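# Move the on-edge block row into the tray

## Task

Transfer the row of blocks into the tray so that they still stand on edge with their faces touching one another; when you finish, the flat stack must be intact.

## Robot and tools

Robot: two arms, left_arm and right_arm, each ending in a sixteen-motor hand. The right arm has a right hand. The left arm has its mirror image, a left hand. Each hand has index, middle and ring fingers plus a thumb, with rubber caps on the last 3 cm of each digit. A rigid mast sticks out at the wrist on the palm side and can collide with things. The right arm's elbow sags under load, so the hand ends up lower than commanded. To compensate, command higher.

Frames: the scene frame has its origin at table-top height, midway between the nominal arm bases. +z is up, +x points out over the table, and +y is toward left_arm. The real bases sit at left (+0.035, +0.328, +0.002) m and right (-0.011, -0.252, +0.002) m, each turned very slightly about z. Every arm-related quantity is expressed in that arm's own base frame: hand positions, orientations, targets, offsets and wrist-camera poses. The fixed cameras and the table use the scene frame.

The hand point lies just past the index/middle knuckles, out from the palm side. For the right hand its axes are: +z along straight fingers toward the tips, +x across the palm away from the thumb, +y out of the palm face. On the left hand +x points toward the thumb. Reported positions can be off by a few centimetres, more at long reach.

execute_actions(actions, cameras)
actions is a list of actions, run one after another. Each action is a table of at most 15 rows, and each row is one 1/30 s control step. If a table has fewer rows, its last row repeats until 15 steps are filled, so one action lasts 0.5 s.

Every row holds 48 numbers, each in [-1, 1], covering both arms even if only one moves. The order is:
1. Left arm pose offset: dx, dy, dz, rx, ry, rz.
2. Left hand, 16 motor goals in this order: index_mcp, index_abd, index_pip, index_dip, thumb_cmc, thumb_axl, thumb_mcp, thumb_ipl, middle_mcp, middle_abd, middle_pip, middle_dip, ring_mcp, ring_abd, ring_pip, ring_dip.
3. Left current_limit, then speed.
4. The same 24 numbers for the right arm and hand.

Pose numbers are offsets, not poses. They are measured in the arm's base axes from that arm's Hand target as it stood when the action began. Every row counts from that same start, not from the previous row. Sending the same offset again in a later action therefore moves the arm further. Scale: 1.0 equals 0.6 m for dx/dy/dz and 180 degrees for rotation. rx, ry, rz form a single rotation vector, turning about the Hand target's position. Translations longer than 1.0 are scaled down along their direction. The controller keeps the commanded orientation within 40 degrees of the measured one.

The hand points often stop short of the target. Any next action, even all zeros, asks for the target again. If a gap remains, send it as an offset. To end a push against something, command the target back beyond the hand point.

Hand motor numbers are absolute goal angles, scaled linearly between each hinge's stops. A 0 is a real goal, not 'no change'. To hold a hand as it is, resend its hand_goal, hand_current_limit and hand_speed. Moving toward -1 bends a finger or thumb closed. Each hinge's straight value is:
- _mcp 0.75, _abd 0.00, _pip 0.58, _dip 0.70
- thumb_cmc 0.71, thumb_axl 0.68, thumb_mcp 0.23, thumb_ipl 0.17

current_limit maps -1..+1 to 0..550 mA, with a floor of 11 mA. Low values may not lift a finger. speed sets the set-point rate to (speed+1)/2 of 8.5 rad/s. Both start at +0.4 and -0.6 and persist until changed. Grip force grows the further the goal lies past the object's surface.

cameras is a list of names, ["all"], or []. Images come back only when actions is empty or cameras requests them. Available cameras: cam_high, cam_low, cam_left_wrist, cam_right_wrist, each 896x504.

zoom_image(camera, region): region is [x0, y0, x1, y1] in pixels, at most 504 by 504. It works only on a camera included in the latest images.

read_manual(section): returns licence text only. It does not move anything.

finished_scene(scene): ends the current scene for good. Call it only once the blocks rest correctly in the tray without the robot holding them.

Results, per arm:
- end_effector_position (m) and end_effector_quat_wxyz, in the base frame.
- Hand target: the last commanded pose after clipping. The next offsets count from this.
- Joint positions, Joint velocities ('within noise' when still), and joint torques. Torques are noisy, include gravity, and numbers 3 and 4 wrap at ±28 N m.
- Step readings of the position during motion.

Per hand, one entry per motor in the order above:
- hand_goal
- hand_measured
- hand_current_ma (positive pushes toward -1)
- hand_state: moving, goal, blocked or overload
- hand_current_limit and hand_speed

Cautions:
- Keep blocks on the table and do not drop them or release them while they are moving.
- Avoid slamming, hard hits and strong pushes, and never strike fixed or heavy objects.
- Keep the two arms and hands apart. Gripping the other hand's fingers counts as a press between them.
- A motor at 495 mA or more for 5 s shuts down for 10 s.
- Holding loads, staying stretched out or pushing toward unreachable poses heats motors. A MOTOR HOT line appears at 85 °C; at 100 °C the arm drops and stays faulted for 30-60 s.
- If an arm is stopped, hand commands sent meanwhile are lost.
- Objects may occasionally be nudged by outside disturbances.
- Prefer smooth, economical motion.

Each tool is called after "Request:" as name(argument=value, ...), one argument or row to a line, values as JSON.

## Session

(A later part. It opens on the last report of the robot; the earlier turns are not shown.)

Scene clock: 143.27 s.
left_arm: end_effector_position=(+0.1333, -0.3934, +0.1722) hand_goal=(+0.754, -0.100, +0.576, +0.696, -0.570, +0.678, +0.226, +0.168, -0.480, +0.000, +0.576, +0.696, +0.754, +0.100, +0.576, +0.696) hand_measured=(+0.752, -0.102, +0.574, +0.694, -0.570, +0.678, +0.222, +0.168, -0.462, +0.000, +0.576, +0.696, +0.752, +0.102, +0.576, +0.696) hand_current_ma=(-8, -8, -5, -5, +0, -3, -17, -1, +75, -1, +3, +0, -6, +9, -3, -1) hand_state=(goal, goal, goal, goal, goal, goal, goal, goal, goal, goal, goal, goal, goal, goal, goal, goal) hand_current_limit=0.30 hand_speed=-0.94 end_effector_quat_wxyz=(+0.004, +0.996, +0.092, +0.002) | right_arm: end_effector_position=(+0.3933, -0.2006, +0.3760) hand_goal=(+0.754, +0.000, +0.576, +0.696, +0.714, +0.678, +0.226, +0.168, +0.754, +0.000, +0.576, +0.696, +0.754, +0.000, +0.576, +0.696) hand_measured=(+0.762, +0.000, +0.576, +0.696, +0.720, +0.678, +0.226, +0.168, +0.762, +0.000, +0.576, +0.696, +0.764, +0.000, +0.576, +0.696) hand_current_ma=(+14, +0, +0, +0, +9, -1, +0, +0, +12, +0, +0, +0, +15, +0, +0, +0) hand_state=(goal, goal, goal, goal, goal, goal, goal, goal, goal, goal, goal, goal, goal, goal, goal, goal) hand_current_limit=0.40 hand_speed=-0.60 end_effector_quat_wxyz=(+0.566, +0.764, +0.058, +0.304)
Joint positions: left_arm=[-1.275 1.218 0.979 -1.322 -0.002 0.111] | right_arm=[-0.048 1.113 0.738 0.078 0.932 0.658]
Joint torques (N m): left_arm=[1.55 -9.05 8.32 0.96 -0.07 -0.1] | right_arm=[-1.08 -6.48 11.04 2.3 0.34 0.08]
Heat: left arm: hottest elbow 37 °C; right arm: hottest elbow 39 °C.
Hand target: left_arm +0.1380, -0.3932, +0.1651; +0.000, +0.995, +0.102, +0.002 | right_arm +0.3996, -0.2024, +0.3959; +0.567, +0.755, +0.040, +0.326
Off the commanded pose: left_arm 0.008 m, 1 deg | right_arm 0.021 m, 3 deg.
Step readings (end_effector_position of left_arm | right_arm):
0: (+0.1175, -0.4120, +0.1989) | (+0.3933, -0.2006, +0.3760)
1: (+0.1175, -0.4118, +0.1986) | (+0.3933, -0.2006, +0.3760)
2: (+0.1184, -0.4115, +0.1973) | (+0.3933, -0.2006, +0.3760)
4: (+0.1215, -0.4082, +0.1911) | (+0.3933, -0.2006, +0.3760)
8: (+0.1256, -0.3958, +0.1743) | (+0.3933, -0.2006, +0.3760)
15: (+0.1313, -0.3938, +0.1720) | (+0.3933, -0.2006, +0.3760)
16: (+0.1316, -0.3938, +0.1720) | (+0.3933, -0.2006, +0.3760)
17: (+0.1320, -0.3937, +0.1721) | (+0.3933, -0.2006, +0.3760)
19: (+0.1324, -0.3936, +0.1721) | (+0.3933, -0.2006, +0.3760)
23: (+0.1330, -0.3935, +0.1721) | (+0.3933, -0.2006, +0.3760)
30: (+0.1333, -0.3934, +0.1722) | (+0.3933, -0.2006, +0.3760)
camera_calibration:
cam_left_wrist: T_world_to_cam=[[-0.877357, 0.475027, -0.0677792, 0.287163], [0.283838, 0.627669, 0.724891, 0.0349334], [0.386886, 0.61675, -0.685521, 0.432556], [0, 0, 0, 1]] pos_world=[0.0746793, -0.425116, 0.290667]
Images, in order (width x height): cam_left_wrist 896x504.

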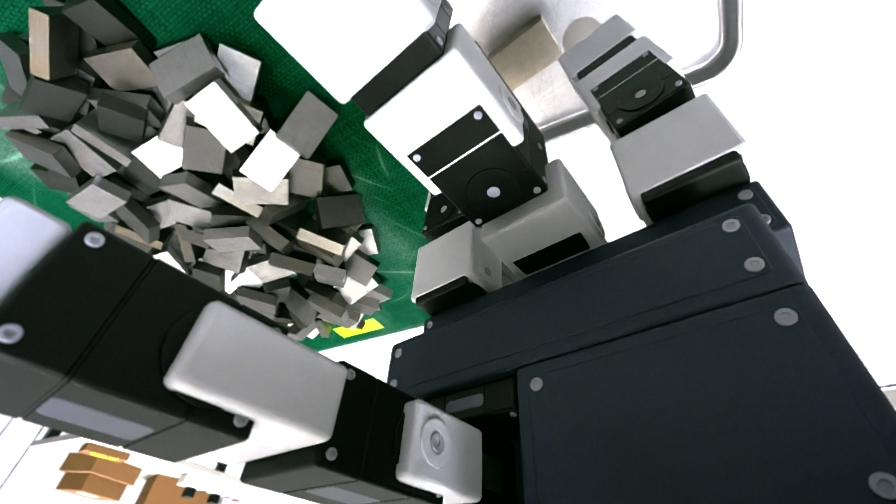

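Request:
execute_actions(
  actions=[
    [[0.005,0.0035,-0.058,0,0,0.006, 0.754,-0.11,0.576,0.696,-0.57,0.678,0.226,0.168,-0.48,0,0.576,0.696,0.754,0.11,0.576,0.696,0.3,-0.94,0,0,0,0,0,0,0.754,0,0.576,0.696,0.714,0.678,0.226,0.168,0.754,0,0.576,0.696,0.754,0,0.576,0.696,0.4,-0.6]],
  ],
  cameras=["cam_left_wrist"],
)

Request:
zoom_image(
  camera="cam_left_wrist",
  region=[460, 0, 600, 120],
)

Scene clock: 144.40 s.
left_arm: end_effector_position=(+0.1359, -0.3921, +0.1361) hand_goal=(+0.754, -0.110, +0.576, +0.696, -0.570, +0.678, +0.226, +0.168, -0.480, +0.000, +0.576, +0.696, +0.754, +0.110, +0.576, +0.696) hand_measured=(+0.752, -0.106, +0.574, +0.694, -0.570, +0.678, +0.222, +0.168, -0.462, +0.000, +0.576, +0.696, +0.752, +0.106, +0.576, +0.696) hand_current_ma=(-8, +13, -5, -5, +0, -3, -17, -1, +75, -1, +3, +0, -6, -15, -3, -1) hand_state=(goal, goal, goal, goal, goal, goal, goal, goal, goal, goal, goal, goal, goal, goal, goal, goal) hand_current_limit=0.30 hand_speed=-0.94 end_effector_quat_wxyz=(+0.003, +0.995, +0.100, +0.002) | right_arm: end_effector_position=(+0.3933, -0.2006, +0.3760) hand_goal=(+0.754, +0.000, +0.576, +0.696, +0.714, +0.678, +0.226, +0.168, +0.754, +0.000, +0.576, +0.696, +0.754, +0.000, +0.576, +0.696) hand_measured=(+0.762, +0.000, +0.576, +0.696, +0.720, +0.678, +0.226, +0.168, +0.762, +0.000, +0.576, +0.696, +0.764, +0.000, +0.576, +0.696) hand_current_ma=(+14, +0, +0, +0, +9, -1, +0, +0, +12, +0, +0, +0, +15, +0, +0, +0) hand_state=(goal, goal, goal, goal, goal, goal, goal, goal, goal, goal, goal, goal, goal, goal, goal, goal) hand_current_limit=0.40 hand_speed=-0.60 end_effector_quat_wxyz=(+0.566, +0.764, +0.058, +0.304)
Joint positions: left_arm=[-1.271 1.25 0.907 -1.223 -0.002 0.098] | right_arm=[-0.048 1.113 0.738 0.078 0.932 0.658]
Joint torques (N m): left_arm=[1.55 -9.35 8.1 1.02 -0.05 -0.1] | right_arm=[-1.03 -6.48 11.06 2.3 0.33 0.09]
Heat: left arm: hottest elbow 37 °C; right arm: hottest elbow 39 °C.
Hand target: left_arm +0.1409, -0.3911, +0.1303; +0.000, +0.994, +0.111, +0.002 | right_arm +0.3996, -0.2024, +0.3959; +0.567, +0.755, +0.040, +0.326
Off the commanded pose: left_arm 0.008 m, 1 deg | right_arm 0.021 m, 3 deg.
Step readings (end_effector_position of left_arm | right_arm):
0: (+0.1333, -0.3934, +0.1722) | (+0.3933, -0.2006, +0.3760)
1: (+0.1334, -0.3933, +0.1719) | (+0.3933, -0.2006, +0.3760)
2: (+0.1337, -0.3943, +0.1708) | (+0.3933, -0.2006, +0.3760)
4: (+0.1349, -0.3955, +0.1652) | (+0.3933, -0.2006, +0.3760)
8: (+0.1345, -0.3908, +0.1450) | (+0.3933, -0.2006, +0.3760)
15: (+0.1357, -0.3915, +0.1359) | (+0.3933, -0.2006, +0.3760)
camera_calibration:
cam_left_wrist: T_world_to_cam=[[-0.885496, 0.460036, -0.0653014, 0.281262], [0.27377, 0.63011, 0.726644, 0.0616044], [0.375429, 0.625563, -0.683904, 0.410832], [0, 0, 0, 1]] pos_world=[0.0779523, -0.425209, 0.254572]
Images, in order (width x height): cam_left_wrist 896x504.

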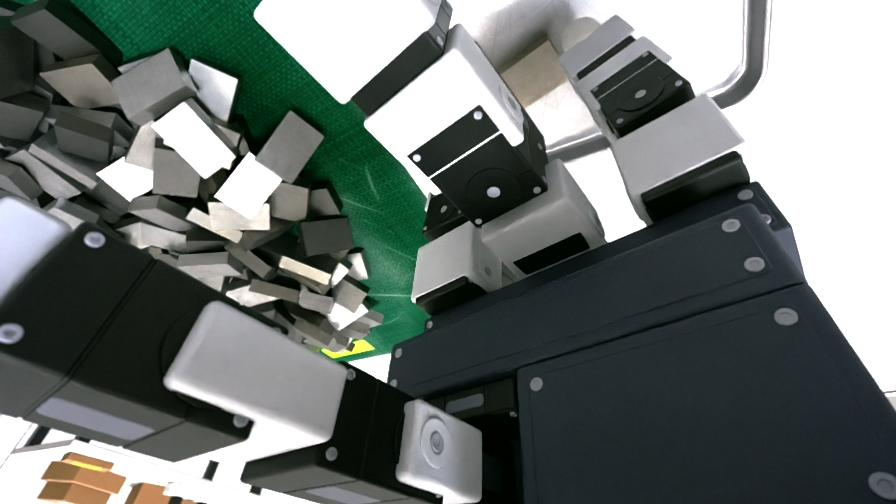

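Scaled by 3.600.

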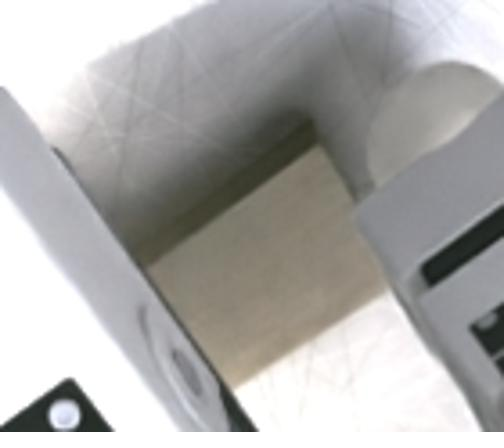

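Request:
execute_actions(
  actions=[
    [[0.001,0.001,-0.0275,0,0,0.003, 0.754,-0.12,0.576,0.696,-0.57,0.678,0.226,0.168,-0.48,0,0.576,0.696,0.754,0.12,0.576,0.696,0.3,-0.94,0,0,0,0,0,0,0.754,0,0.576,0.696,0.714,0.678,0.226,0.168,0.754,0,0.576,0.696,0.754,0,0.576,0.696,0.4,-0.6]],
  ],
  cameras=["cam_left_wrist"],
)

Request:
zoom_image(
  camera="cam_left_wrist",
  region=[460, 0, 600, 120],
)

Scene clock: 145.30 s.
left_arm: end_effector_position=(+0.1371, -0.3929, +0.1221) hand_goal=(+0.754, -0.120, +0.576, +0.696, -0.570, +0.678, +0.226, +0.168, -0.480, +0.000, +0.576, +0.696, +0.754, +0.120, +0.576, +0.696) hand_measured=(+0.752, -0.116, +0.574, +0.694, -0.570, +0.678, +0.222, +0.168, -0.462, +0.000, +0.576, +0.696, +0.752, +0.114, +0.576, +0.696) hand_current_ma=(-8, +14, -5, -5, +0, -3, -17, -1, +75, -1, +3, +0, -6, -17, -3, -1) hand_state=(goal, goal, goal, goal, goal, goal, goal, goal, goal, goal, goal, goal, goal, goal, goal, goal) hand_current_limit=0.30 hand_speed=-0.94 end_effector_quat_wxyz=(+0.006, +0.994, +0.105, +0.002) | right_arm: end_effector_position=(+0.3933, -0.2006, +0.3760) hand_goal=(+0.754, +0.000, +0.576, +0.696, +0.714, +0.678, +0.226, +0.168, +0.754, +0.000, +0.576, +0.696, +0.754, +0.000, +0.576, +0.696) hand_measured=(+0.762, +0.000, +0.576, +0.696, +0.720, +0.678, +0.226, +0.168, +0.762, +0.000, +0.576, +0.696, +0.764, +0.000, +0.576, +0.696) hand_current_ma=(+14, +0, +0, +0, +9, -1, +0, +0, +12, +0, +0, +0, +15, +0, +0, +0) hand_state=(goal, goal, goal, goal, goal, goal, goal, goal, goal, goal, goal, goal, goal, goal, goal, goal) hand_current_limit=0.40 hand_speed=-0.60 end_effector_quat_wxyz=(+0.566, +0.764, +0.058, +0.304)
Joint positions: left_arm=[-1.271 1.264 0.879 -1.174 -0.002 0.088] | right_arm=[-0.048 1.113 0.738 0.078 0.932 0.658]
Joint torques (N m): left_arm=[1.55 -9.29 7.68 1.01 -0.03 -0.11] | right_arm=[-0.97 -6.48 11.06 2.29 0.33 0.09]
Heat: left arm: hottest elbow 37 °C; right arm: hottest elbow 39 °C.
Hand target: left_arm +0.1415, -0.3905, +0.1138; +0.000, +0.993, +0.116, +0.002 | right_arm +0.3996, -0.2024, +0.3959; +0.567, +0.755, +0.040, +0.326
Off the commanded pose: left_arm 0.010 m, 1 deg | right_arm 0.021 m, 3 deg.
Step readings (end_effector_position of left_arm | right_arm):
0: (+0.1360, -0.3922, +0.1361) | (+0.3933, -0.2006, +0.3760)
1: (+0.1360, -0.3923, +0.1362) | (+0.3933, -0.2006, +0.3760)
2: (+0.1363, -0.3928, +0.1359) | (+0.3933, -0.2006, +0.3760)
4: (+0.1368, -0.3941, +0.1341) | (+0.3933, -0.2006, +0.3760)
8: (+0.1368, -0.3929, +0.1267) | (+0.3933, -0.2006, +0.3760)
15: (+0.1369, -0.3927, +0.1220) | (+0.3933, -0.2006, +0.3760)
camera_calibration:
cam_left_wrist: T_world_to_cam=[[-0.889851, 0.450924, -0.069523, 0.27926], [0.266309, 0.637058, 0.723351, 0.07601], [0.370467, 0.62516, -0.686971, 0.402244], [0, 0, 0, 1]] pos_world=[0.0792398, -0.425815, 0.240763]
Images, in order (width x height): cam_left_wrist 896x504.

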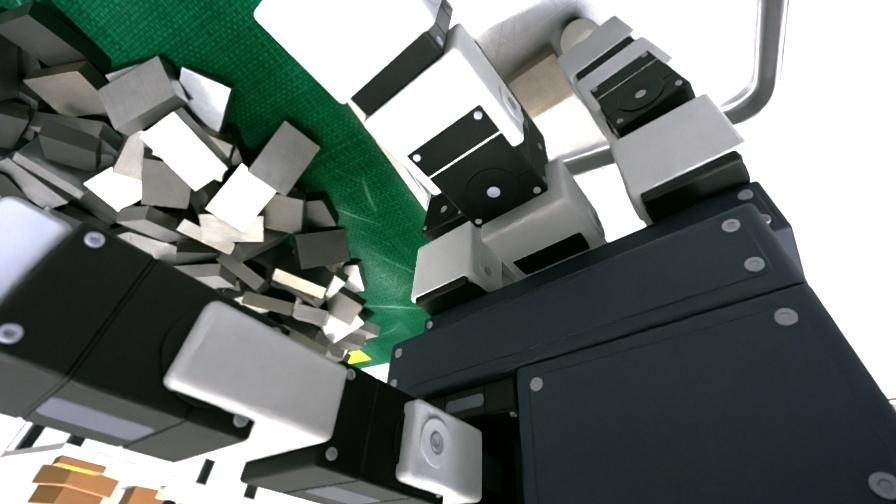

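Scaled by 3.600.

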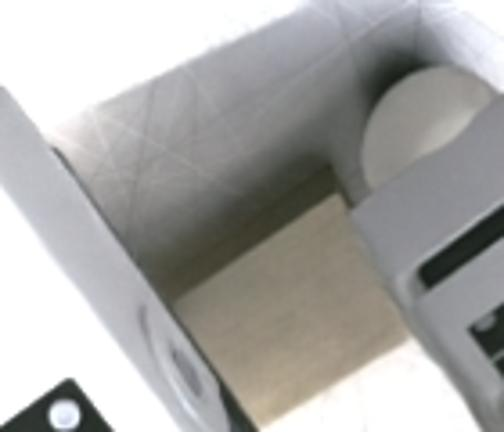

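Request:
execute_actions(
  actions=[
    [[0.0,0.0035,-0.0058,0,0,0.002, 0.754,-0.12,0.576,0.696,-0.57,0.678,0.226,0.168,-0.48,0,0.576,0.696,0.754,0.12,0.576,0.696,0.3,-0.94,0,0,0,0,0,0,0.754,0,0.576,0.696,0.714,0.678,0.226,0.168,0.754,0,0.576,0.696,0.754,0,0.576,0.696,0.4,-0.6]],
  ],
  cameras=["cam_left_wrist"],
)

Request:
zoom_image(
  camera="cam_left_wrist",
  region=[460, 0, 600, 120],
)

Scene clock: 146.20 s.
left_arm: end_effector_position=(+0.1375, -0.3921, +0.1199) hand_goal=(+0.754, -0.120, +0.576, +0.696, -0.570, +0.678, +0.226, +0.168, -0.480, +0.000, +0.576, +0.696, +0.754, +0.120, +0.576, +0.696) hand_measured=(+0.752, -0.116, +0.574, +0.694, -0.570, +0.678, +0.222, +0.168, -0.462, +0.000, +0.576, +0.696, +0.752, +0.118, +0.574, +0.696) hand_current_ma=(-8, +14, -5, -5, +0, -3, -17, -1, +75, -1, +3, +0, -7, -6, -4, -1) hand_state=(goal, goal, goal, goal, goal, goal, goal, goal, goal, goal, goal, goal, goal, goal, goal, goal) hand_current_limit=0.30 hand_speed=-0.94 end_effector_quat_wxyz=(+0.007, +0.994, +0.108, +0.002) | right_arm: end_effector_position=(+0.3933, -0.2006, +0.3760) hand_goal=(+0.754, +0.000, +0.576, +0.696, +0.714, +0.678, +0.226, +0.168, +0.754, +0.000, +0.576, +0.696, +0.754, +0.000, +0.576, +0.696) hand_measured=(+0.762, +0.000, +0.576, +0.696, +0.720, +0.678, +0.226, +0.168, +0.762, +0.000, +0.576, +0.696, +0.764, +0.000, +0.576, +0.696) hand_current_ma=(+14, +0, +0, +0, +9, -1, +0, +0, +12, +0, +0, +0, +15, +0, +0, +0) hand_state=(goal, goal, goal, goal, goal, goal, goal, goal, goal, goal, goal, goal, goal, goal, goal, goal) hand_current_limit=0.40 hand_speed=-0.60 end_effector_quat_wxyz=(+0.566, +0.764, +0.058, +0.304)
Joint positions: left_arm=[-1.271 1.264 0.872 -1.165 -0.002 0.083] | right_arm=[-0.048 1.113 0.738 0.078 0.932 0.658]
Joint torques (N m): left_arm=[1.38 -9.52 7.46 1.16 -0.04 -0.11] | right_arm=[-1.08 -6.42 11.06 2.3 0.33 0.08]
Heat: left arm: hottest elbow 36 °C; right arm: hottest elbow 39 °C.
Hand target: left_arm +0.1416, -0.3883, +0.1103; +0.000, +0.993, +0.119, +0.002 | right_arm +0.3996, -0.2024, +0.3959; +0.567, +0.755, +0.040, +0.326
Off the commanded pose: left_arm 0.011 m, 1 deg | right_arm 0.021 m, 3 deg.
Step readings (end_effector_position of left_arm | right_arm):
0: (+0.1371, -0.3929, +0.1221) | (+0.3933, -0.2006, +0.3760)
1: (+0.1371, -0.3930, +0.1222) | (+0.3933, -0.2006, +0.3760)
2: (+0.1372, -0.3930, +0.1221) | (+0.3933, -0.2006, +0.3760)
4: (+0.1374, -0.3933, +0.1217) | (+0.3933, -0.2006, +0.3760)
8: (+0.1372, -0.3921, +0.1199) | (+0.3933, -0.2006, +0.3760)
15: (+0.1375, -0.3921, +0.1199) | (+0.3933, -0.2006, +0.3760)
camera_calibration:
cam_left_wrist: T_world_to_cam=[[-0.892568, 0.445335, -0.0707075, 0.277486], [0.262113, 0.64002, 0.722268, 0.0789175], [0.366905, 0.62614, -0.687989, 0.401082], [0, 0, 0, 1]] pos_world=[0.0798312, -0.425216, 0.238561]
Images, in order (width x height): cam_left_wrist 896x504.

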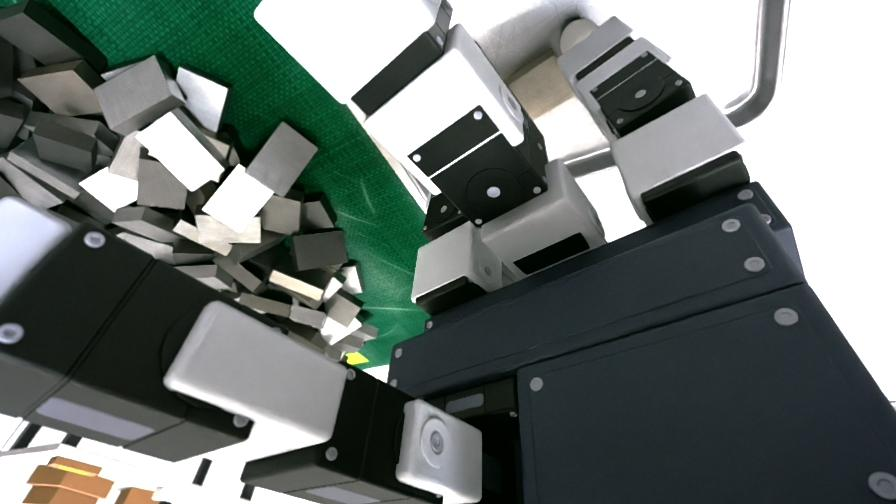

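Scaled by 3.600.

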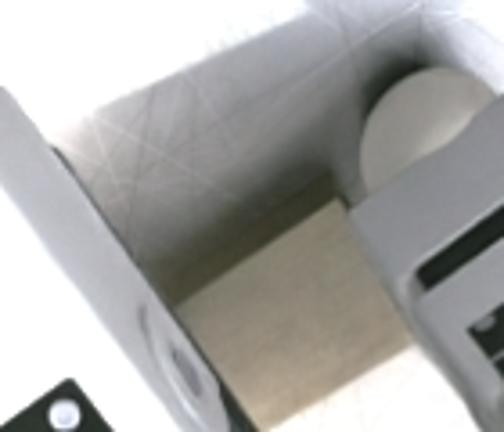

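Request:
execute_actions(
  actions=[
    [[0.0,0.0025,-0.0025,0.004,0,0, 0.754,-0.12,0.576,0.696,-0.57,0.678,0.226,0.168,-0.48,0,0.576,0.696,0.754,0.12,0.576,0.696,0.3,-0.94,0,0,0,0,0,0,0.754,0,0.576,0.696,0.714,0.678,0.226,0.168,0.754,0,0.576,0.696,0.754,0,0.576,0.696,0.4,-0.6]],
    [[0.0,0,0,0,0,0, 0.754,-0.205,0.576,0.696,-0.57,0.678,0.226,0.168,-0.48,0,0.576,0.696,0.754,0.185,0.576,0.696,0.3,-0.94,0,0,0,0,0,0,0.754,0,0.576,0.696,0.714,0.678,0.226,0.168,0.754,0,0.576,0.696,0.754,0,0.576,0.696,0.4,-0.6]],
  ],
  cameras=["cam_left_wrist"],
)

Request:
zoom_image(
  camera="cam_left_wrist",
  region=[460, 0, 600, 120],
)

Scene clock: 147.70 s.
left_arm: end_effector_position=(+0.1377, -0.3921, +0.1199) hand_goal=(+0.754, -0.204, +0.576, +0.696, -0.570, +0.678, +0.226, +0.168, -0.480, +0.000, +0.576, +0.696, +0.754, +0.186, +0.576, +0.696) hand_measured=(+0.752, -0.166, +0.574, +0.694, -0.570, +0.678, +0.222, +0.168, -0.462, +0.000, +0.576, +0.696, +0.752, +0.138, +0.574, +0.696) hand_current_ma=(-9, +140, -5, -5, +0, -3, -17, -1, +75, -1, +3, +0, -7, -183, -4, -1) hand_state=(goal, blocked, goal, goal, goal, goal, goal, goal, goal, goal, goal, goal, goal, blocked, goal, goal) hand_current_limit=0.30 hand_speed=-0.94 end_effector_quat_wxyz=(+0.007, +0.994, +0.109, +0.003) | right_arm: end_effector_position=(+0.3933, -0.2006, +0.3760) hand_goal=(+0.754, +0.000, +0.576, +0.696, +0.714, +0.678, +0.226, +0.168, +0.754, +0.000, +0.576, +0.696, +0.754, +0.000, +0.576, +0.696) hand_measured=(+0.762, +0.000, +0.576, +0.696, +0.720, +0.678, +0.226, +0.168, +0.762, +0.000, +0.576, +0.696, +0.764, +0.000, +0.576, +0.696) hand_current_ma=(+14, +0, +0, +0, +9, -1, +0, +0, +12, +0, +0, +0, +15, +0, +0, +0) hand_state=(goal, goal, goal, goal, goal, goal, goal, goal, goal, goal, goal, goal, goal, goal, goal, goal) hand_current_limit=0.40 hand_speed=-0.60 end_effector_quat_wxyz=(+0.566, +0.764, +0.058, +0.304)
Joint positions: left_arm=[-1.271 1.264 0.872 -1.165 -0.003 0.082] | right_arm=[-0.048 1.113 0.738 0.078 0.932 0.658]
Joint torques (N m): left_arm=[1.32 -9.11 7.51 0.68 -0.19 -0.09] | right_arm=[-1.08 -6.42 11.07 2.32 0.33 0.09]
Heat: left arm: hottest elbow 36 °C; right arm: hottest elbow 39 °C.
Hand target: left_arm +0.1417, -0.3868, +0.1089; -0.006, +0.993, +0.119, +0.003 | right_arm +0.3996, -0.2024, +0.3959; +0.567, +0.755, +0.040, +0.326
Off the commanded pose: left_arm 0.013 m, 2 deg | right_arm 0.021 m, 3 deg.
Step readings (end_effector_position of left_arm | right_arm):
0: (+0.1375, -0.3921, +0.1199) | (+0.3933, -0.2006, +0.3760)
1: (+0.1375, -0.3921, +0.1199) | (+0.3933, -0.2006, +0.3760)
2: (+0.1375, -0.3921, +0.1199) | (+0.3933, -0.2006, +0.3760)
4: (+0.1376, -0.3921, +0.1199) | (+0.3933, -0.2006, +0.3760)
8: (+0.1376, -0.3921, +0.1199) | (+0.3933, -0.2006, +0.3760)
15: (+0.1377, -0.3921, +0.1199) | (+0.3933, -0.2006, +0.3760)
16: (+0.1377, -0.3921, +0.1199) | (+0.3933, -0.2006, +0.3760)
17: (+0.1377, -0.3921, +0.1199) | (+0.3933, -0.2006, +0.3760)
19: (+0.1377, -0.3921, +0.1199) | (+0.3933, -0.2006, +0.3760)
23: (+0.1377, -0.3921, +0.1199) | (+0.3933, -0.2006, +0.3760)
30: (+0.1377, -0.3921, +0.1199) | (+0.3933, -0.2006, +0.3760)
camera_calibration:
cam_left_wrist: T_world_to_cam=[[-0.892874, 0.444635, -0.0712474, 0.277424], [0.261044, 0.640003, 0.72267, 0.0789455], [0.366923, 0.626654, -0.687512, 0.40108], [0, 0, 0, 1]] pos_world=[0.079931, -0.425216, 0.238461]
Images, in order (width x height): cam_left_wrist 896x504.

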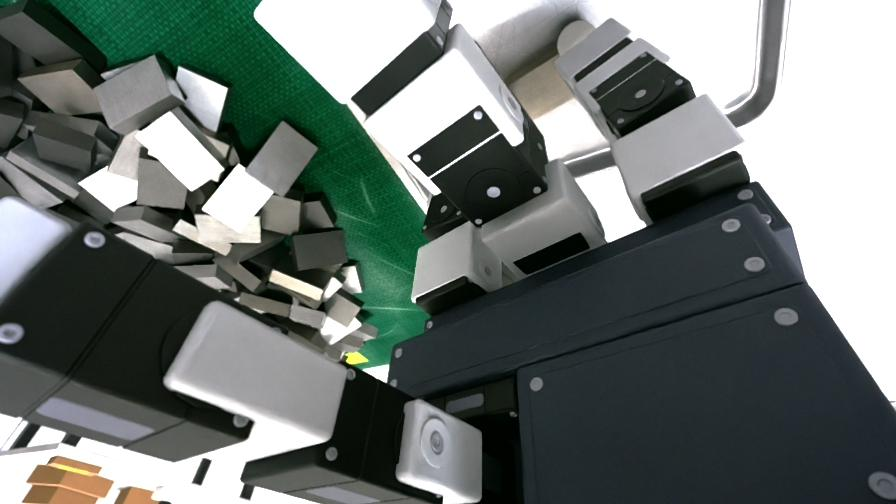

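Scaled by 3.600.

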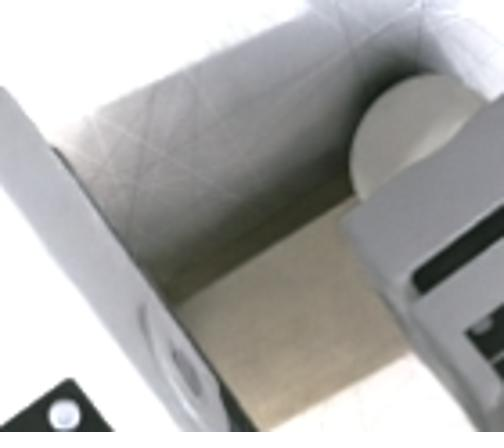

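Request:
execute_actions(
  actions=[
    [[0.002,-0.008,0.035,-0.006,0,0, 0.754,-0.205,0.576,0.696,-0.57,0.678,0.226,0.168,-0.48,0,0.576,0.696,0.754,0.185,0.576,0.696,0.3,-0.94,0,0,0,0,0,0,0.754,0,0.576,0.696,0.714,0.678,0.226,0.168,0.754,0,0.576,0.696,0.754,0,0.576,0.696,0.4,-0.6]],
    [[0.002,-0.005,0.025,0,0,0, 0.754,-0.205,0.576,0.696,-0.57,0.678,0.226,0.168,-0.48,0,0.576,0.696,0.754,0.185,0.576,0.696,0.3,-0.94,0,0,0,0,0,0,0.754,0,0.576,0.696,0.714,0.678,0.226,0.168,0.754,0,0.576,0.696,0.754,0,0.576,0.696,0.4,-0.6]],
  ],
  cameras=["cam_left_wrist"],
)

Request:
zoom_image(
  camera="cam_left_wrist",
  region=[460, 0, 600, 120],
)

Scene clock: 149.23 s.
left_arm: end_effector_position=(+0.1346, -0.3793, +0.1197) hand_goal=(+0.754, -0.204, +0.576, +0.696, -0.570, +0.678, +0.226, +0.168, -0.480, +0.000, +0.576, +0.696, +0.754, +0.186, +0.576, +0.696) hand_measured=(+0.748, -0.166, +0.574, +0.694, -0.570, +0.678, +0.222, +0.168, -0.462, +0.000, +0.576, +0.696, +0.744, +0.138, +0.570, +0.692) hand_current_ma=(-21, +140, -9, -5, +0, -3, -17, -1, +75, -1, +3, +0, -38, -183, -23, -12) hand_state=(goal, blocked, goal, goal, goal, goal, goal, goal, goal, goal, goal, goal, goal, blocked, goal, goal) hand_current_limit=0.30 hand_speed=-0.94 end_effector_quat_wxyz=(-0.022, +0.994, +0.110, -0.003) | right_arm: end_effector_position=(+0.3933, -0.2006, +0.3760) hand_goal=(+0.754, +0.000, +0.576, +0.696, +0.714, +0.678, +0.226, +0.168, +0.754, +0.000, +0.576, +0.696, +0.754, +0.000, +0.576, +0.696) hand_measured=(+0.762, +0.000, +0.576, +0.696, +0.720, +0.678, +0.226, +0.168, +0.762, +0.000, +0.576, +0.696, +0.764, +0.000, +0.576, +0.696) hand_current_ma=(+14, +0, +0, +0, +9, -1, +0, +0, +12, +0, +0, +0, +15, +0, +0, +0) hand_state=(goal, goal, goal, goal, goal, goal, goal, goal, goal, goal, goal, goal, goal, goal, goal, goal) hand_current_limit=0.40 hand_speed=-0.60 end_effector_quat_wxyz=(+0.566, +0.764, +0.058, +0.304)
Joint positions: left_arm=[-1.269 1.262 0.883 -1.235 -0.003 0.082] | right_arm=[-0.048 1.113 0.738 0.078 0.932 0.658]
Joint torques (N m): left_arm=[1.32 -11.05 12.21 0.02 0.06 -0.1] | right_arm=[-1.03 -6.48 11.04 2.3 0.33 0.09]
Heat: left arm: hottest elbow 36 °C; right arm: hottest elbow 39 °C.
Hand target: left_arm +0.1440, -0.3947, +0.1449; +0.003, +0.993, +0.119, +0.002 | right_arm +0.3996, -0.2024, +0.3959; +0.567, +0.755, +0.040, +0.326
Off the commanded pose: left_arm 0.031 m, 3 deg | right_arm 0.021 m, 3 deg.
Step readings (end_effector_position of left_arm | right_arm):
0: (+0.1377, -0.3921, +0.1199) | (+0.3933, -0.2006, +0.3760)
1: (+0.1377, -0.3921, +0.1199) | (+0.3933, -0.2006, +0.3760)
2: (+0.1377, -0.3920, +0.1199) | (+0.3933, -0.2006, +0.3760)
4: (+0.1374, -0.3909, +0.1195) | (+0.3933, -0.2006, +0.3760)
8: (+0.1370, -0.3884, +0.1186) | (+0.3933, -0.2006, +0.3760)
15: (+0.1368, -0.3874, +0.1182) | (+0.3933, -0.2006, +0.3760)
16: (+0.1367, -0.3872, +0.1182) | (+0.3933, -0.2006, +0.3760)
17: (+0.1364, -0.3862, +0.1178) | (+0.3933, -0.2006, +0.3760)
19: (+0.1359, -0.3839, +0.1178) | (+0.3933, -0.2006, +0.3760)
23: (+0.1347, -0.3797, +0.1180) | (+0.3933, -0.2006, +0.3760)
30: (+0.1346, -0.3793, +0.1196) | (+0.3933, -0.2006, +0.3760)
camera_calibration:
cam_left_wrist: T_world_to_cam=[[-0.894743, 0.445448, -0.0318117, 0.264769], [0.272136, 0.600328, 0.75203, 0.051621], [0.354087, 0.664216, -0.658361, 0.406524], [0, 0, 0, 1]] pos_world=[0.0789073, -0.41895, 0.237242]
Images, in order (width x height): cam_left_wrist 896x504.

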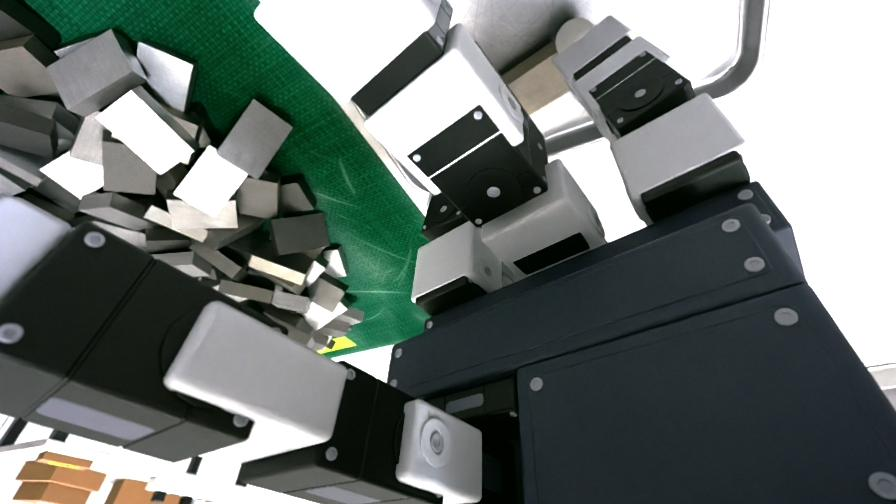

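Scaled by 3.600.

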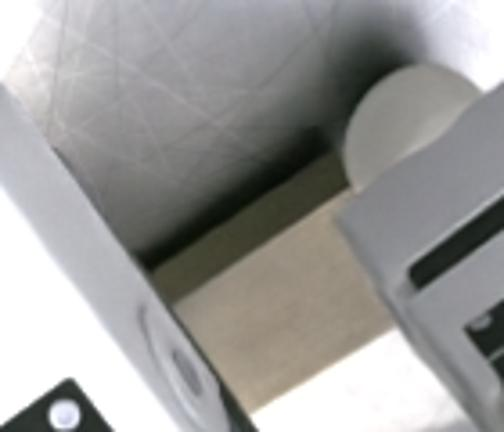

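Request:
execute_actions(
  actions=[
    [[0.002,-0.015,0.02,-0.004,0,0, 0.754,-0.205,0.576,0.696,-0.57,0.678,0.226,0.168,-0.48,0,0.576,0.696,0.754,0.185,0.576,0.696,0.3,-0.94,0,0,0,0,0,0,0.754,0,0.576,0.696,0.714,0.678,0.226,0.168,0.754,0,0.576,0.696,0.754,0,0.576,0.696,0.4,-0.6]],
    [[0.002,-0.01,0.025,0,0,0, 0.754,-0.205,0.576,0.696,-0.57,0.678,0.226,0.168,-0.48,0,0.576,0.696,0.754,0.185,0.576,0.696,0.3,-0.94,0,0,0,0,0,0,0.754,0,0.576,0.696,0.714,0.678,0.226,0.168,0.754,0,0.576,0.696,0.754,0,0.576,0.696,0.4,-0.6]],
  ],
  cameras=["cam_left_wrist"],
)

Request:
zoom_image(
  camera="cam_left_wrist",
  region=[460, 0, 600, 120],
)

Scene clock: 150.67 s.
left_arm: end_effector_position=(+0.1396, -0.3966, +0.1531) hand_goal=(+0.754, -0.204, +0.576, +0.696, -0.570, +0.678, +0.226, +0.168, -0.480, +0.000, +0.576, +0.696, +0.754, +0.186, +0.576, +0.696) hand_measured=(+0.752, -0.198, +0.574, +0.694, -0.570, +0.678, +0.222, +0.168, -0.462, +0.000, +0.576, +0.696, +0.752, +0.180, +0.574, +0.694) hand_current_ma=(-10, +18, -7, -5, +0, -3, -17, -1, +75, -1, +3, +0, -7, -19, -6, -9) hand_state=(goal, goal, goal, goal, goal, goal, goal, goal, goal, goal, goal, goal, goal, goal, goal, goal) hand_current_limit=0.30 hand_speed=-0.94 end_effector_quat_wxyz=(-0.007, +0.994, +0.111, -0.001) | right_arm: end_effector_position=(+0.3933, -0.2006, +0.3760) hand_goal=(+0.754, +0.000, +0.576, +0.696, +0.714, +0.678, +0.226, +0.168, +0.754, +0.000, +0.576, +0.696, +0.754, +0.000, +0.576, +0.696) hand_measured=(+0.762, +0.000, +0.576, +0.696, +0.720, +0.678, +0.226, +0.168, +0.762, +0.000, +0.576, +0.696, +0.764, +0.000, +0.576, +0.696) hand_current_ma=(+14, +0, +0, +0, +9, -1, +0, +0, +12, +0, +0, +0, +15, +0, +0, +0) hand_state=(goal, goal, goal, goal, goal, goal, goal, goal, goal, goal, goal, goal, goal, goal, goal, goal) hand_current_limit=0.40 hand_speed=-0.60 end_effector_quat_wxyz=(+0.566, +0.764, +0.058, +0.304)
Joint positions: left_arm=[-1.269 1.262 0.97 -1.293 0 0.079] | right_arm=[-0.048 1.113 0.738 0.078 0.932 0.658]
Joint torques (N m): left_arm=[1.08 -10.17 12.19 0.2 0.12 -0.11] | right_arm=[-1.03 -6.48 11.04 2.29 0.33 0.09]
Heat: left arm: hottest elbow 36 °C; right arm: hottest elbow 39 °C.
Hand target: left_arm +0.1464, -0.4096, +0.1718; +0.009, +0.993, +0.119, +0.001 | right_arm +0.3996, -0.2024, +0.3959; +0.567, +0.755, +0.040, +0.326
Off the commanded pose: left_arm 0.024 m, 2 deg | right_arm 0.021 m, 3 deg.
Step readings (end_effector_position of left_arm | right_arm):
0: (+0.1346, -0.3793, +0.1197) | (+0.3933, -0.2006, +0.3760)
1: (+0.1346, -0.3792, +0.1196) | (+0.3933, -0.2006, +0.3760)
2: (+0.1346, -0.3793, +0.1203) | (+0.3933, -0.2006, +0.3760)
4: (+0.1347, -0.3801, +0.1225) | (+0.3933, -0.2006, +0.3760)
8: (+0.1361, -0.3851, +0.1298) | (+0.3933, -0.2006, +0.3760)
15: (+0.1369, -0.3880, +0.1335) | (+0.3933, -0.2006, +0.3760)
16: (+0.1369, -0.3881, +0.1336) | (+0.3933, -0.2006, +0.3760)
17: (+0.1369, -0.3878, +0.1343) | (+0.3933, -0.2006, +0.3760)
19: (+0.1368, -0.3876, +0.1369) | (+0.3933, -0.2006, +0.3760)
23: (+0.1386, -0.3935, +0.1477) | (+0.3933, -0.2006, +0.3760)
30: (+0.1397, -0.3969, +0.1532) | (+0.3933, -0.2006, +0.3760)
camera_calibration:
cam_left_wrist: T_world_to_cam=[[-0.895591, 0.442129, -0.0493808, 0.279582], [0.266451, 0.62197, 0.736313, 0.0473051], [0.356259, 0.646278, -0.674837, 0.433327], [0, 0, 0, 1]] pos_world=[0.0834102, -0.433083, 0.271399]
Images, in order (width x height): cam_left_wrist 896x504.

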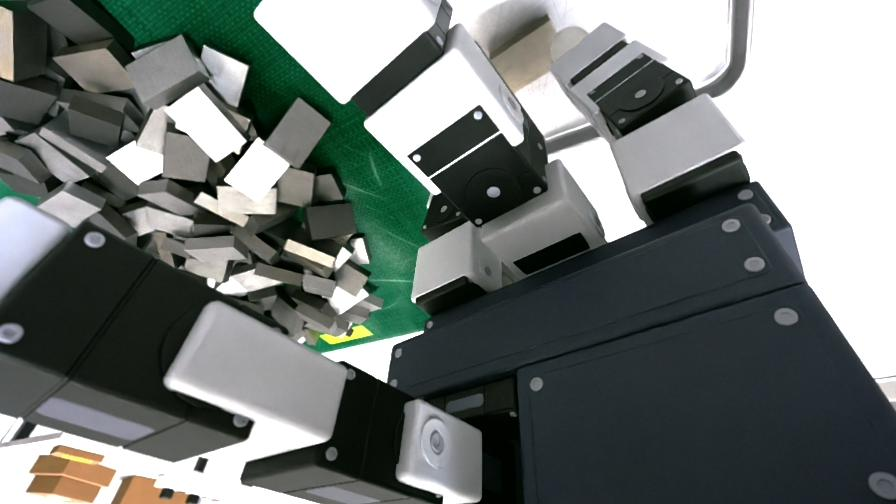

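Scaled by 3.600.

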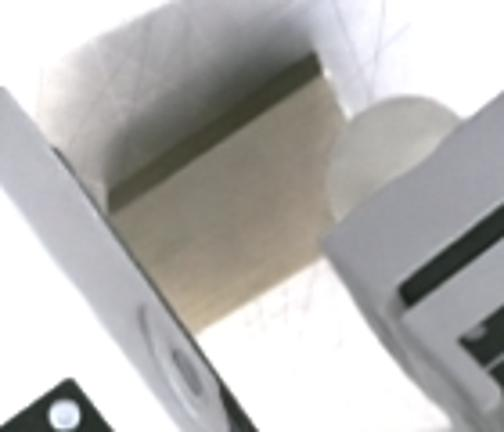

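Request:
execute_actions(
  actions=[
    [[-0.014,0.0243,-0.05,0.0096,0,-0.015, 0.754,-0.11,0.576,0.696,-0.57,0.678,0.226,0.168,-0.48,0,0.576,0.696,0.754,0.11,0.576,0.696,0.3,-0.94,0,0,0,0,0,0,0.754,0,0.576,0.696,0.714,0.678,0.226,0.168,0.754,0,0.576,0.696,0.754,0,0.576,0.696,0.4,-0.6]],
    [[0,0,0,0,0,0, 0.754,-0.11,0.576,0.696,-0.57,0.678,0.226,0.168,-0.48,0,0.576,0.696,0.754,0.11,0.576,0.696,0.3,-0.94,0,0,0,0,0,0,0.754,0,0.576,0.696,0.714,0.678,0.226,0.168,0.754,0,0.576,0.696,0.754,0,0.576,0.696,0.4,-0.6]],
  ],
  cameras=["cam_left_wrist"],
)

Request:
zoom_image(
  camera="cam_left_wrist",
  region=[460, 0, 600, 120],
)

Scene clock: 152.67 s.
left_arm: end_effector_position=(+0.1386, -0.3955, +0.1453) hand_goal=(+0.754, -0.110, +0.576, +0.696, -0.570, +0.678, +0.226, +0.168, -0.480, +0.000, +0.576, +0.696, +0.754, +0.110, +0.576, +0.696) hand_measured=(+0.752, -0.112, +0.574, +0.694, -0.570, +0.678, +0.222, +0.168, -0.462, +0.000, +0.576, +0.696, +0.752, +0.114, +0.574, +0.694) hand_current_ma=(-10, -9, -7, -5, +0, -3, -17, -1, +75, -1, +3, +0, -7, +9, -6, -9) hand_state=(goal, goal, goal, goal, goal, goal, goal, goal, goal, goal, goal, goal, goal, goal, goal, goal) hand_current_limit=0.30 hand_speed=-0.94 end_effector_quat_wxyz=(-0.006, +0.995, +0.102, +0.001) | right_arm: end_effector_position=(+0.3933, -0.2006, +0.3760) hand_goal=(+0.754, +0.000, +0.576, +0.696, +0.714, +0.678, +0.226, +0.168, +0.754, +0.000, +0.576, +0.696, +0.754, +0.000, +0.576, +0.696) hand_measured=(+0.762, +0.000, +0.576, +0.696, +0.720, +0.678, +0.226, +0.168, +0.762, +0.000, +0.576, +0.696, +0.764, +0.000, +0.576, +0.696) hand_current_ma=(+14, +0, +0, +0, +9, -1, +0, +0, +12, +0, +0, +0, +15, +0, +0, +0) hand_state=(goal, goal, goal, goal, goal, goal, goal, goal, goal, goal, goal, goal, goal, goal, goal, goal) hand_current_limit=0.40 hand_speed=-0.60 end_effector_quat_wxyz=(+0.566, +0.764, +0.058, +0.304)
Joint positions: left_arm=[-1.269 1.262 0.947 -1.267 -0.005 0.098] | right_arm=[-0.048 1.113 0.738 0.078 0.932 0.658]
Joint torques (N m): left_arm=[0.91 -10.58 7.86 0.96 -0.05 0.16] | right_arm=[-1.03 -6.42 11.06 2.29 0.33 0.09]
Heat: left arm: hottest elbow 37 °C; right arm: hottest elbow 39 °C.
Hand target: left_arm +0.1380, -0.3951, +0.1418; -0.006, +0.995, +0.096, +0.003 | right_arm +0.3996, -0.2024, +0.3959; +0.567, +0.755, +0.040, +0.326
Off the commanded pose: left_arm 0.004 m, 1 deg | right_arm 0.021 m, 3 deg.
Step readings (end_effector_position of left_arm | right_arm):
0: (+0.1396, -0.3966, +0.1531) | (+0.3933, -0.2006, +0.3760)
1: (+0.1396, -0.3966, +0.1531) | (+0.3933, -0.2006, +0.3760)
2: (+0.1396, -0.3966, +0.1531) | (+0.3933, -0.2006, +0.3760)
4: (+0.1401, -0.3975, +0.1535) | (+0.3933, -0.2006, +0.3760)
8: (+0.1402, -0.3983, +0.1506) | (+0.3933, -0.2006, +0.3760)
15: (+0.1386, -0.3949, +0.1451) | (+0.3933, -0.2006, +0.3760)
16: (+0.1386, -0.3950, +0.1452) | (+0.3933, -0.2006, +0.3760)
17: (+0.1387, -0.3952, +0.1452) | (+0.3933, -0.2006, +0.3760)
19: (+0.1386, -0.3953, +0.1453) | (+0.3933, -0.2006, +0.3760)
23: (+0.1386, -0.3955, +0.1453) | (+0.3933, -0.2006, +0.3760)
30: (+0.1386, -0.3955, +0.1453) | (+0.3933, -0.2006, +0.3760)
camera_calibration:
cam_left_wrist: T_world_to_cam=[[-0.886839, 0.458714, -0.0556537, 0.284002], [0.273649, 0.618425, 0.736659, 0.0502373], [0.372334, 0.638069, -0.67397, 0.422124], [0, 0, 0, 1]] pos_world=[0.0809458, -0.430688, 0.263297]
Images, in order (width x height): cam_left_wrist 896x504.

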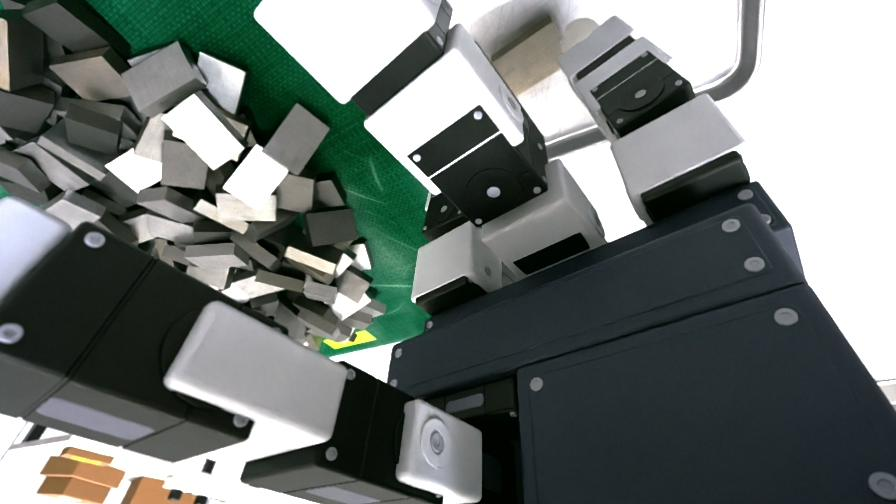

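Scaled by 3.600.

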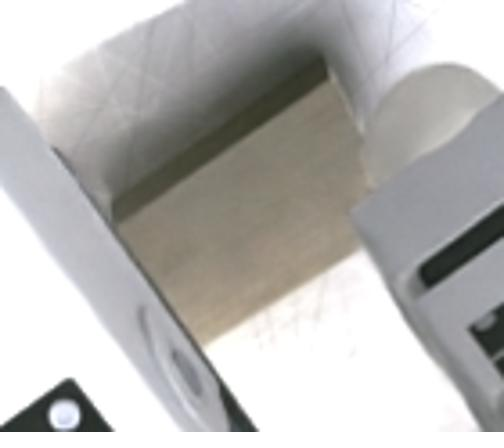

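Request:
execute_actions(
  actions=[
    [[-0.007,0.001,-0.045,0,0,-0.008, 0.754,-0.12,0.576,0.696,-0.57,0.678,0.226,0.168,-0.48,0,0.576,0.696,0.754,0.12,0.576,0.696,0.3,-0.94,0,0,0,0,0,0,0.754,0,0.576,0.696,0.714,0.678,0.226,0.168,0.754,0,0.576,0.696,0.754,0,0.576,0.696,0.4,-0.6]],
    [[0,0,-0.008,0,0,0, 0.754,-0.12,0.576,0.696,-0.57,0.678,0.226,0.168,-0.48,0,0.576,0.696,0.754,0.12,0.576,0.696,0.3,-0.94,0,0,0,0,0,0,0.754,0,0.576,0.696,0.714,0.678,0.226,0.168,0.754,0,0.576,0.696,0.754,0,0.576,0.696,0.4,-0.6]],
  ],
  cameras=["cam_left_wrist"],
)

Request:
zoom_image(
  camera="cam_left_wrist",
  region=[460, 0, 600, 120],
)

Scene clock: 154.37 s.
left_arm: end_effector_position=(+0.1364, -0.3950, +0.1214) hand_goal=(+0.754, -0.120, +0.576, +0.696, -0.570, +0.678, +0.226, +0.168, -0.480, +0.000, +0.576, +0.696, +0.754, +0.120, +0.576, +0.696) hand_measured=(+0.752, -0.116, +0.574, +0.694, -0.570, +0.678, +0.222, +0.168, -0.462, +0.000, +0.576, +0.696, +0.754, +0.112, +0.576, +0.694) hand_current_ma=(-10, +13, -7, -5, +0, -3, -17, -1, +75, -1, +3, +0, +1, -26, -1, -5) hand_state=(goal, goal, goal, goal, goal, goal, goal, goal, goal, goal, goal, goal, goal, goal, goal, goal) hand_current_limit=0.30 hand_speed=-0.94 end_effector_quat_wxyz=(+0.003, +0.996, +0.091, +0.003) | right_arm: end_effector_position=(+0.3933, -0.2006, +0.3760) hand_goal=(+0.754, +0.000, +0.576, +0.696, +0.714, +0.678, +0.226, +0.168, +0.754, +0.000, +0.576, +0.696, +0.754, +0.000, +0.576, +0.696) hand_measured=(+0.762, +0.000, +0.576, +0.696, +0.720, +0.678, +0.226, +0.168, +0.762, +0.000, +0.576, +0.696, +0.764, +0.000, +0.576, +0.696) hand_current_ma=(+14, +0, +0, +0, +9, -1, +0, +0, +12, +0, +0, +0, +15, +0, +0, +0) hand_state=(goal, goal, goal, goal, goal, goal, goal, goal, goal, goal, goal, goal, goal, goal, goal, goal) hand_current_limit=0.40 hand_speed=-0.60 end_effector_quat_wxyz=(+0.566, +0.764, +0.058, +0.304)
Joint positions: left_arm=[-1.269 1.272 0.885 -1.177 -0.005 0.119] | right_arm=[-0.048 1.113 0.738 0.078 0.932 0.658]
Joint torques (N m): left_arm=[0.67 -8.82 7.47 1.18 -0.07 0.15] | right_arm=[-1.03 -6.53 11.06 2.29 0.34 0.09]
Heat: left arm: hottest elbow 36 °C; right arm: hottest elbow 39 °C.
Hand target: left_arm +0.1338, -0.3945, +0.1101; -0.006, +0.997, +0.083, +0.003 | right_arm +0.3996, -0.2024, +0.3959; +0.567, +0.755, +0.040, +0.326
Off the commanded pose: left_arm 0.012 m, 1 deg | right_arm 0.021 m, 3 deg.
Step readings (end_effector_position of left_arm | right_arm):
0: (+0.1386, -0.3955, +0.1453) | (+0.3933, -0.2006, +0.3760)
1: (+0.1386, -0.3955, +0.1452) | (+0.3933, -0.2006, +0.3760)
2: (+0.1387, -0.3962, +0.1442) | (+0.3933, -0.2006, +0.3760)
4: (+0.1385, -0.3969, +0.1396) | (+0.3933, -0.2006, +0.3760)
8: (+0.1363, -0.3921, +0.1268) | (+0.3933, -0.2006, +0.3760)
15: (+0.1362, -0.3933, +0.1227) | (+0.3933, -0.2006, +0.3760)
16: (+0.1362, -0.3934, +0.1227) | (+0.3933, -0.2006, +0.3760)
17: (+0.1363, -0.3938, +0.1229) | (+0.3933, -0.2006, +0.3760)
19: (+0.1365, -0.3946, +0.1229) | (+0.3933, -0.2006, +0.3760)
23: (+0.1365, -0.3947, +0.1220) | (+0.3933, -0.2006, +0.3760)
30: (+0.1364, -0.3949, +0.1214) | (+0.3933, -0.2006, +0.3760)
camera_calibration:
cam_left_wrist: T_world_to_cam=[[-0.876694, 0.476213, -0.0680325, 0.287543], [0.283151, 0.625177, 0.727309, 0.0705681], [0.388887, 0.618364, -0.68293, 0.397602], [0, 0, 0, 1]] pos_world=[0.0774833, -0.426912, 0.239772]
Images, in order (width x height): cam_left_wrist 896x504.

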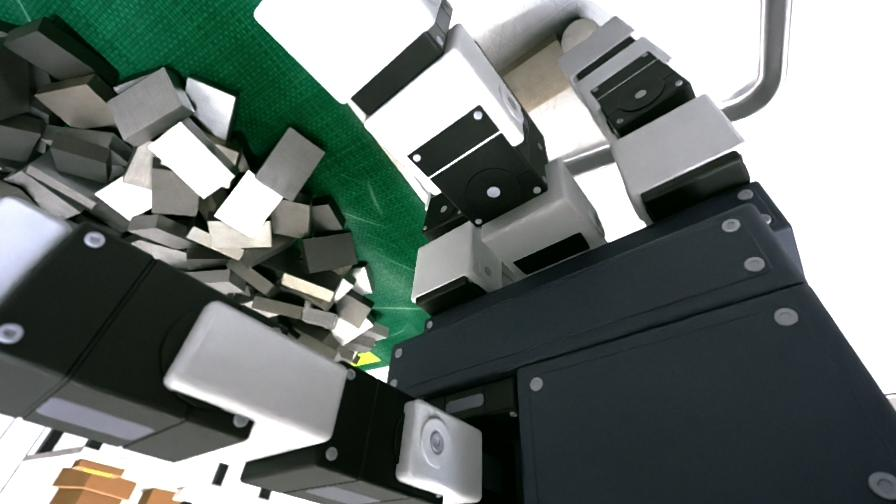

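Scaled by 3.600.

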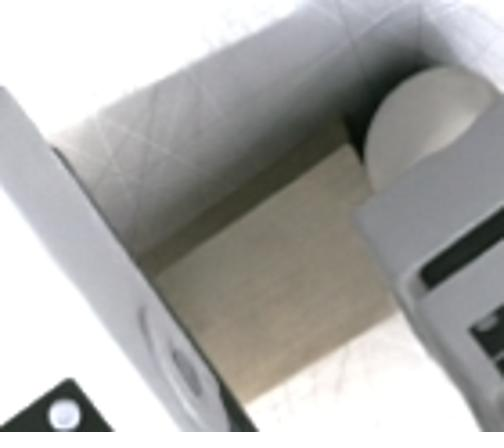

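Request:
execute_actions(
  actions=[
    [[-0.006,0.000,-0.005,0,0,0, 0.754,-0.12,0.576,0.696,-0.57,0.678,0.226,0.168,-0.48,0,0.576,0.696,0.754,0.11,0.576,0.696,0.3,-0.94,0,0,0,0,0,0,0.754,0,0.576,0.696,0.714,0.678,0.226,0.168,0.754,0,0.576,0.696,0.754,0,0.576,0.696,0.4,-0.6]],
  ],
  cameras=[],
)

Scene clock: 155.30 s.
left_arm: end_effector_position=(+0.1341, -0.3958, +0.1195) hand_goal=(+0.754, -0.120, +0.576, +0.696, -0.570, +0.678, +0.226, +0.168, -0.480, +0.000, +0.576, +0.696, +0.754, +0.110, +0.576, +0.696) hand_measured=(+0.752, -0.116, +0.574, +0.694, -0.570, +0.678, +0.222, +0.168, -0.462, +0.000, +0.576, +0.696, +0.756, +0.114, +0.576, +0.696) hand_current_ma=(-10, +13, -7, -5, +0, -3, -17, -1, +75, -1, +3, +0, +5, +12, +1, -3) hand_state=(goal, goal, goal, goal, goal, goal, goal, goal, goal, goal, goal, goal, goal, goal, goal, goal) hand_current_limit=0.30 hand_speed=-0.94 end_effector_quat_wxyz=(+0.004, +0.996, +0.088, +0.003) | right_arm: end_effector_position=(+0.3933, -0.2006, +0.3760) hand_goal=(+0.754, +0.000, +0.576, +0.696, +0.714, +0.678, +0.226, +0.168, +0.754, +0.000, +0.576, +0.696, +0.754, +0.000, +0.576, +0.696) hand_measured=(+0.762, +0.000, +0.576, +0.696, +0.720, +0.678, +0.226, +0.168, +0.762, +0.000, +0.576, +0.696, +0.764, +0.000, +0.576, +0.696) hand_current_ma=(+14, +0, +0, +0, +9, -1, +0, +0, +12, +0, +0, +0, +15, +0, +0, +0) hand_state=(goal, goal, goal, goal, goal, goal, goal, goal, goal, goal, goal, goal, goal, goal, goal, goal) hand_current_limit=0.40 hand_speed=-0.60 end_effector_quat_wxyz=(+0.566, +0.764, +0.058, +0.304)
Joint positions: left_arm=[-1.275 1.272 0.879 -1.168 -0.005 0.119] | right_arm=[-0.048 1.113 0.738 0.078 0.932 0.658]
Joint torques (N m): left_arm=[0.09 -8.7 7.23 1.14 -0.08 0.05] | right_arm=[-1.03 -6.42 11.07 2.3 0.33 0.09]
Heat: left arm: hottest elbow 36 °C; right arm: hottest elbow 39 °C.
Hand target: left_arm +0.1301, -0.3945, +0.1070; -0.006, +0.997, +0.083, +0.003 | right_arm +0.3996, -0.2024, +0.3959; +0.567, +0.755, +0.040, +0.326
Off the commanded pose: left_arm 0.013 m, 1 deg | right_arm 0.021 m, 3 deg.
Step readings (end_effector_position of left_arm | right_arm):
0: (+0.1364, -0.3950, +0.1214) | (+0.3933, -0.2006, +0.3760)
1: (+0.1364, -0.3949, +0.1213) | (+0.3933, -0.2006, +0.3760)
2: (+0.1364, -0.3950, +0.1212) | (+0.3933, -0.2006, +0.3760)
4: (+0.1358, -0.3950, +0.1202) | (+0.3933, -0.2006, +0.3760)
8: (+0.1345, -0.3954, +0.1194) | (+0.3933, -0.2006, +0.3760)
15: (+0.1341, -0.3958, +0.1195) | (+0.3933, -0.2006, +0.3760)
No camera images: "cameras" was empty.

Request:
execute_actions(
  actions=[
    [[0,0,0,0,0,0, 0.754,-0.21,0.576,0.696,-0.57,0.678,0.226,0.168,-0.48,0,0.576,0.696,0.754,0.19,0.576,0.696,0.3,-0.94,0,0,0,0,0,0,0.754,0,0.576,0.696,0.714,0.678,0.226,0.168,0.754,0,0.576,0.696,0.754,0,0.576,0.696,0.4,-0.6]],
    [[0.0076,-0.0263,0.0575,-0.016,-0.0046,0, 0.754,-0.21,0.576,0.696,-0.57,0.678,0.226,0.168,-0.48,0,0.576,0.696,0.754,0.19,0.576,0.696,0.3,-0.94,0,0,0,0,0,0,0.754,0,0.576,0.696,0.714,0.678,0.226,0.168,0.754,0,0.576,0.696,0.754,0,0.576,0.696,0.4,-0.6]],
  ],
  cameras=["cam_left_wrist"],
)

Request:
zoom_image(
  camera="cam_left_wrist",
  region=[460, 0, 600, 120],
)

Scene clock: 156.80 s.
left_arm: end_effector_position=(+0.1325, -0.3943, +0.1189) hand_goal=(+0.754, -0.210, +0.576, +0.696, -0.570, +0.678, +0.226, +0.168, -0.480, +0.000, +0.576, +0.696, +0.754, +0.190, +0.576, +0.696) hand_measured=(+0.748, -0.164, +0.574, +0.694, -0.570, +0.678, +0.222, +0.168, -0.462, +0.000, +0.576, +0.696, +0.748, +0.140, +0.574, +0.696) hand_current_ma=(-25, +171, -8, -5, +0, -3, -17, -1, +75, -1, +3, +0, -21, -191, -7, -3) hand_state=(goal, blocked, goal, goal, goal, goal, goal, goal, goal, goal, goal, goal, goal, blocked, goal, goal) hand_current_limit=0.30 hand_speed=-0.94 end_effector_quat_wxyz=(+0.000, +0.996, +0.087, +0.002) | right_arm: end_effector_position=(+0.3933, -0.2006, +0.3760) hand_goal=(+0.754, +0.000, +0.576, +0.696, +0.714, +0.678, +0.226, +0.168, +0.754, +0.000, +0.576, +0.696, +0.754, +0.000, +0.576, +0.696) hand_measured=(+0.762, +0.000, +0.576, +0.696, +0.720, +0.678, +0.226, +0.168, +0.762, +0.000, +0.576, +0.696, +0.764, +0.000, +0.576, +0.696) hand_current_ma=(+14, +0, +0, +0, +9, -1, +0, +0, +12, +0, +0, +0, +15, +0, +0, +0) hand_state=(goal, goal, goal, goal, goal, goal, goal, goal, goal, goal, goal, goal, goal, goal, goal, goal) hand_current_limit=0.40 hand_speed=-0.60 end_effector_quat_wxyz=(+0.566, +0.764, +0.058, +0.304)
Joint positions: left_arm=[-1.277 1.272 0.88 -1.177 -0.005 0.119] | right_arm=[-0.048 1.113 0.738 0.078 0.932 0.658]
Joint torques (N m): left_arm=[0.73 -10.81 12 0.02 -0.08 0.04] | right_arm=[-1.08 -6.42 11.07 2.29 0.33 0.08]
Heat: left arm: hottest elbow 36 °C; right arm: hottest elbow 39 °C.
Hand target: left_arm +0.1348, -0.4102, +0.1415; +0.020, +0.996, +0.083, +0.008 | right_arm +0.3996, -0.2024, +0.3959; +0.567, +0.755, +0.040, +0.326
Off the commanded pose: left_arm 0.028 m, 2 deg | right_arm 0.021 m, 3 deg.
Step readings (end_effector_position of left_arm | right_arm):
0: (+0.1341, -0.3958, +0.1195) | (+0.3933, -0.2006, +0.3760)
1: (+0.1341, -0.3958, +0.1195) | (+0.3933, -0.2006, +0.3760)
2: (+0.1341, -0.3958, +0.1195) | (+0.3933, -0.2006, +0.3760)
4: (+0.1340, -0.3958, +0.1195) | (+0.3933, -0.2006, +0.3760)
8: (+0.1331, -0.3961, +0.1195) | (+0.3933, -0.2006, +0.3760)
15: (+0.1331, -0.3962, +0.1195) | (+0.3933, -0.2006, +0.3760)
16: (+0.1331, -0.3962, +0.1195) | (+0.3933, -0.2006, +0.3760)
17: (+0.1331, -0.3962, +0.1195) | (+0.3933, -0.2006, +0.3760)
19: (+0.1331, -0.3960, +0.1195) | (+0.3933, -0.2006, +0.3760)
23: (+0.1328, -0.3953, +0.1192) | (+0.3933, -0.2006, +0.3760)
30: (+0.1326, -0.3944, +0.1190) | (+0.3933, -0.2006, +0.3760)
camera_calibration:
cam_left_wrist: T_world_to_cam=[[-0.872611, 0.484218, -0.063893, 0.285712], [0.289804, 0.618619, 0.730291, 0.0692126], [0.393145, 0.618743, -0.680142, 0.396197], [0, 0, 0, 1]] pos_world=[0.0734943, -0.426307, 0.23718]
Images, in order (width x height): cam_left_wrist 896x504.

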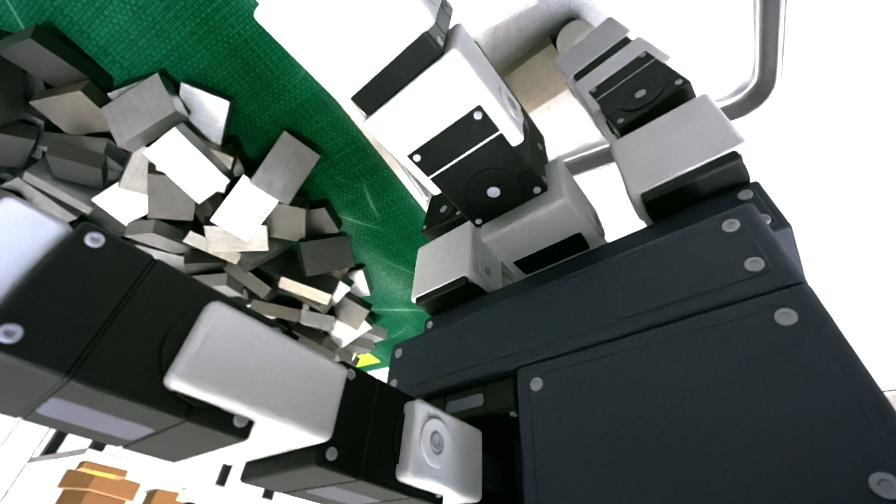

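Scaled by 3.600.

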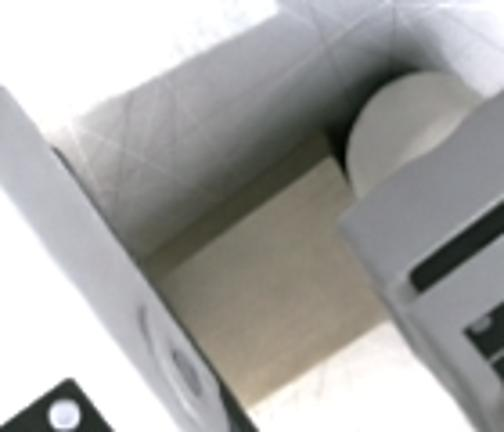

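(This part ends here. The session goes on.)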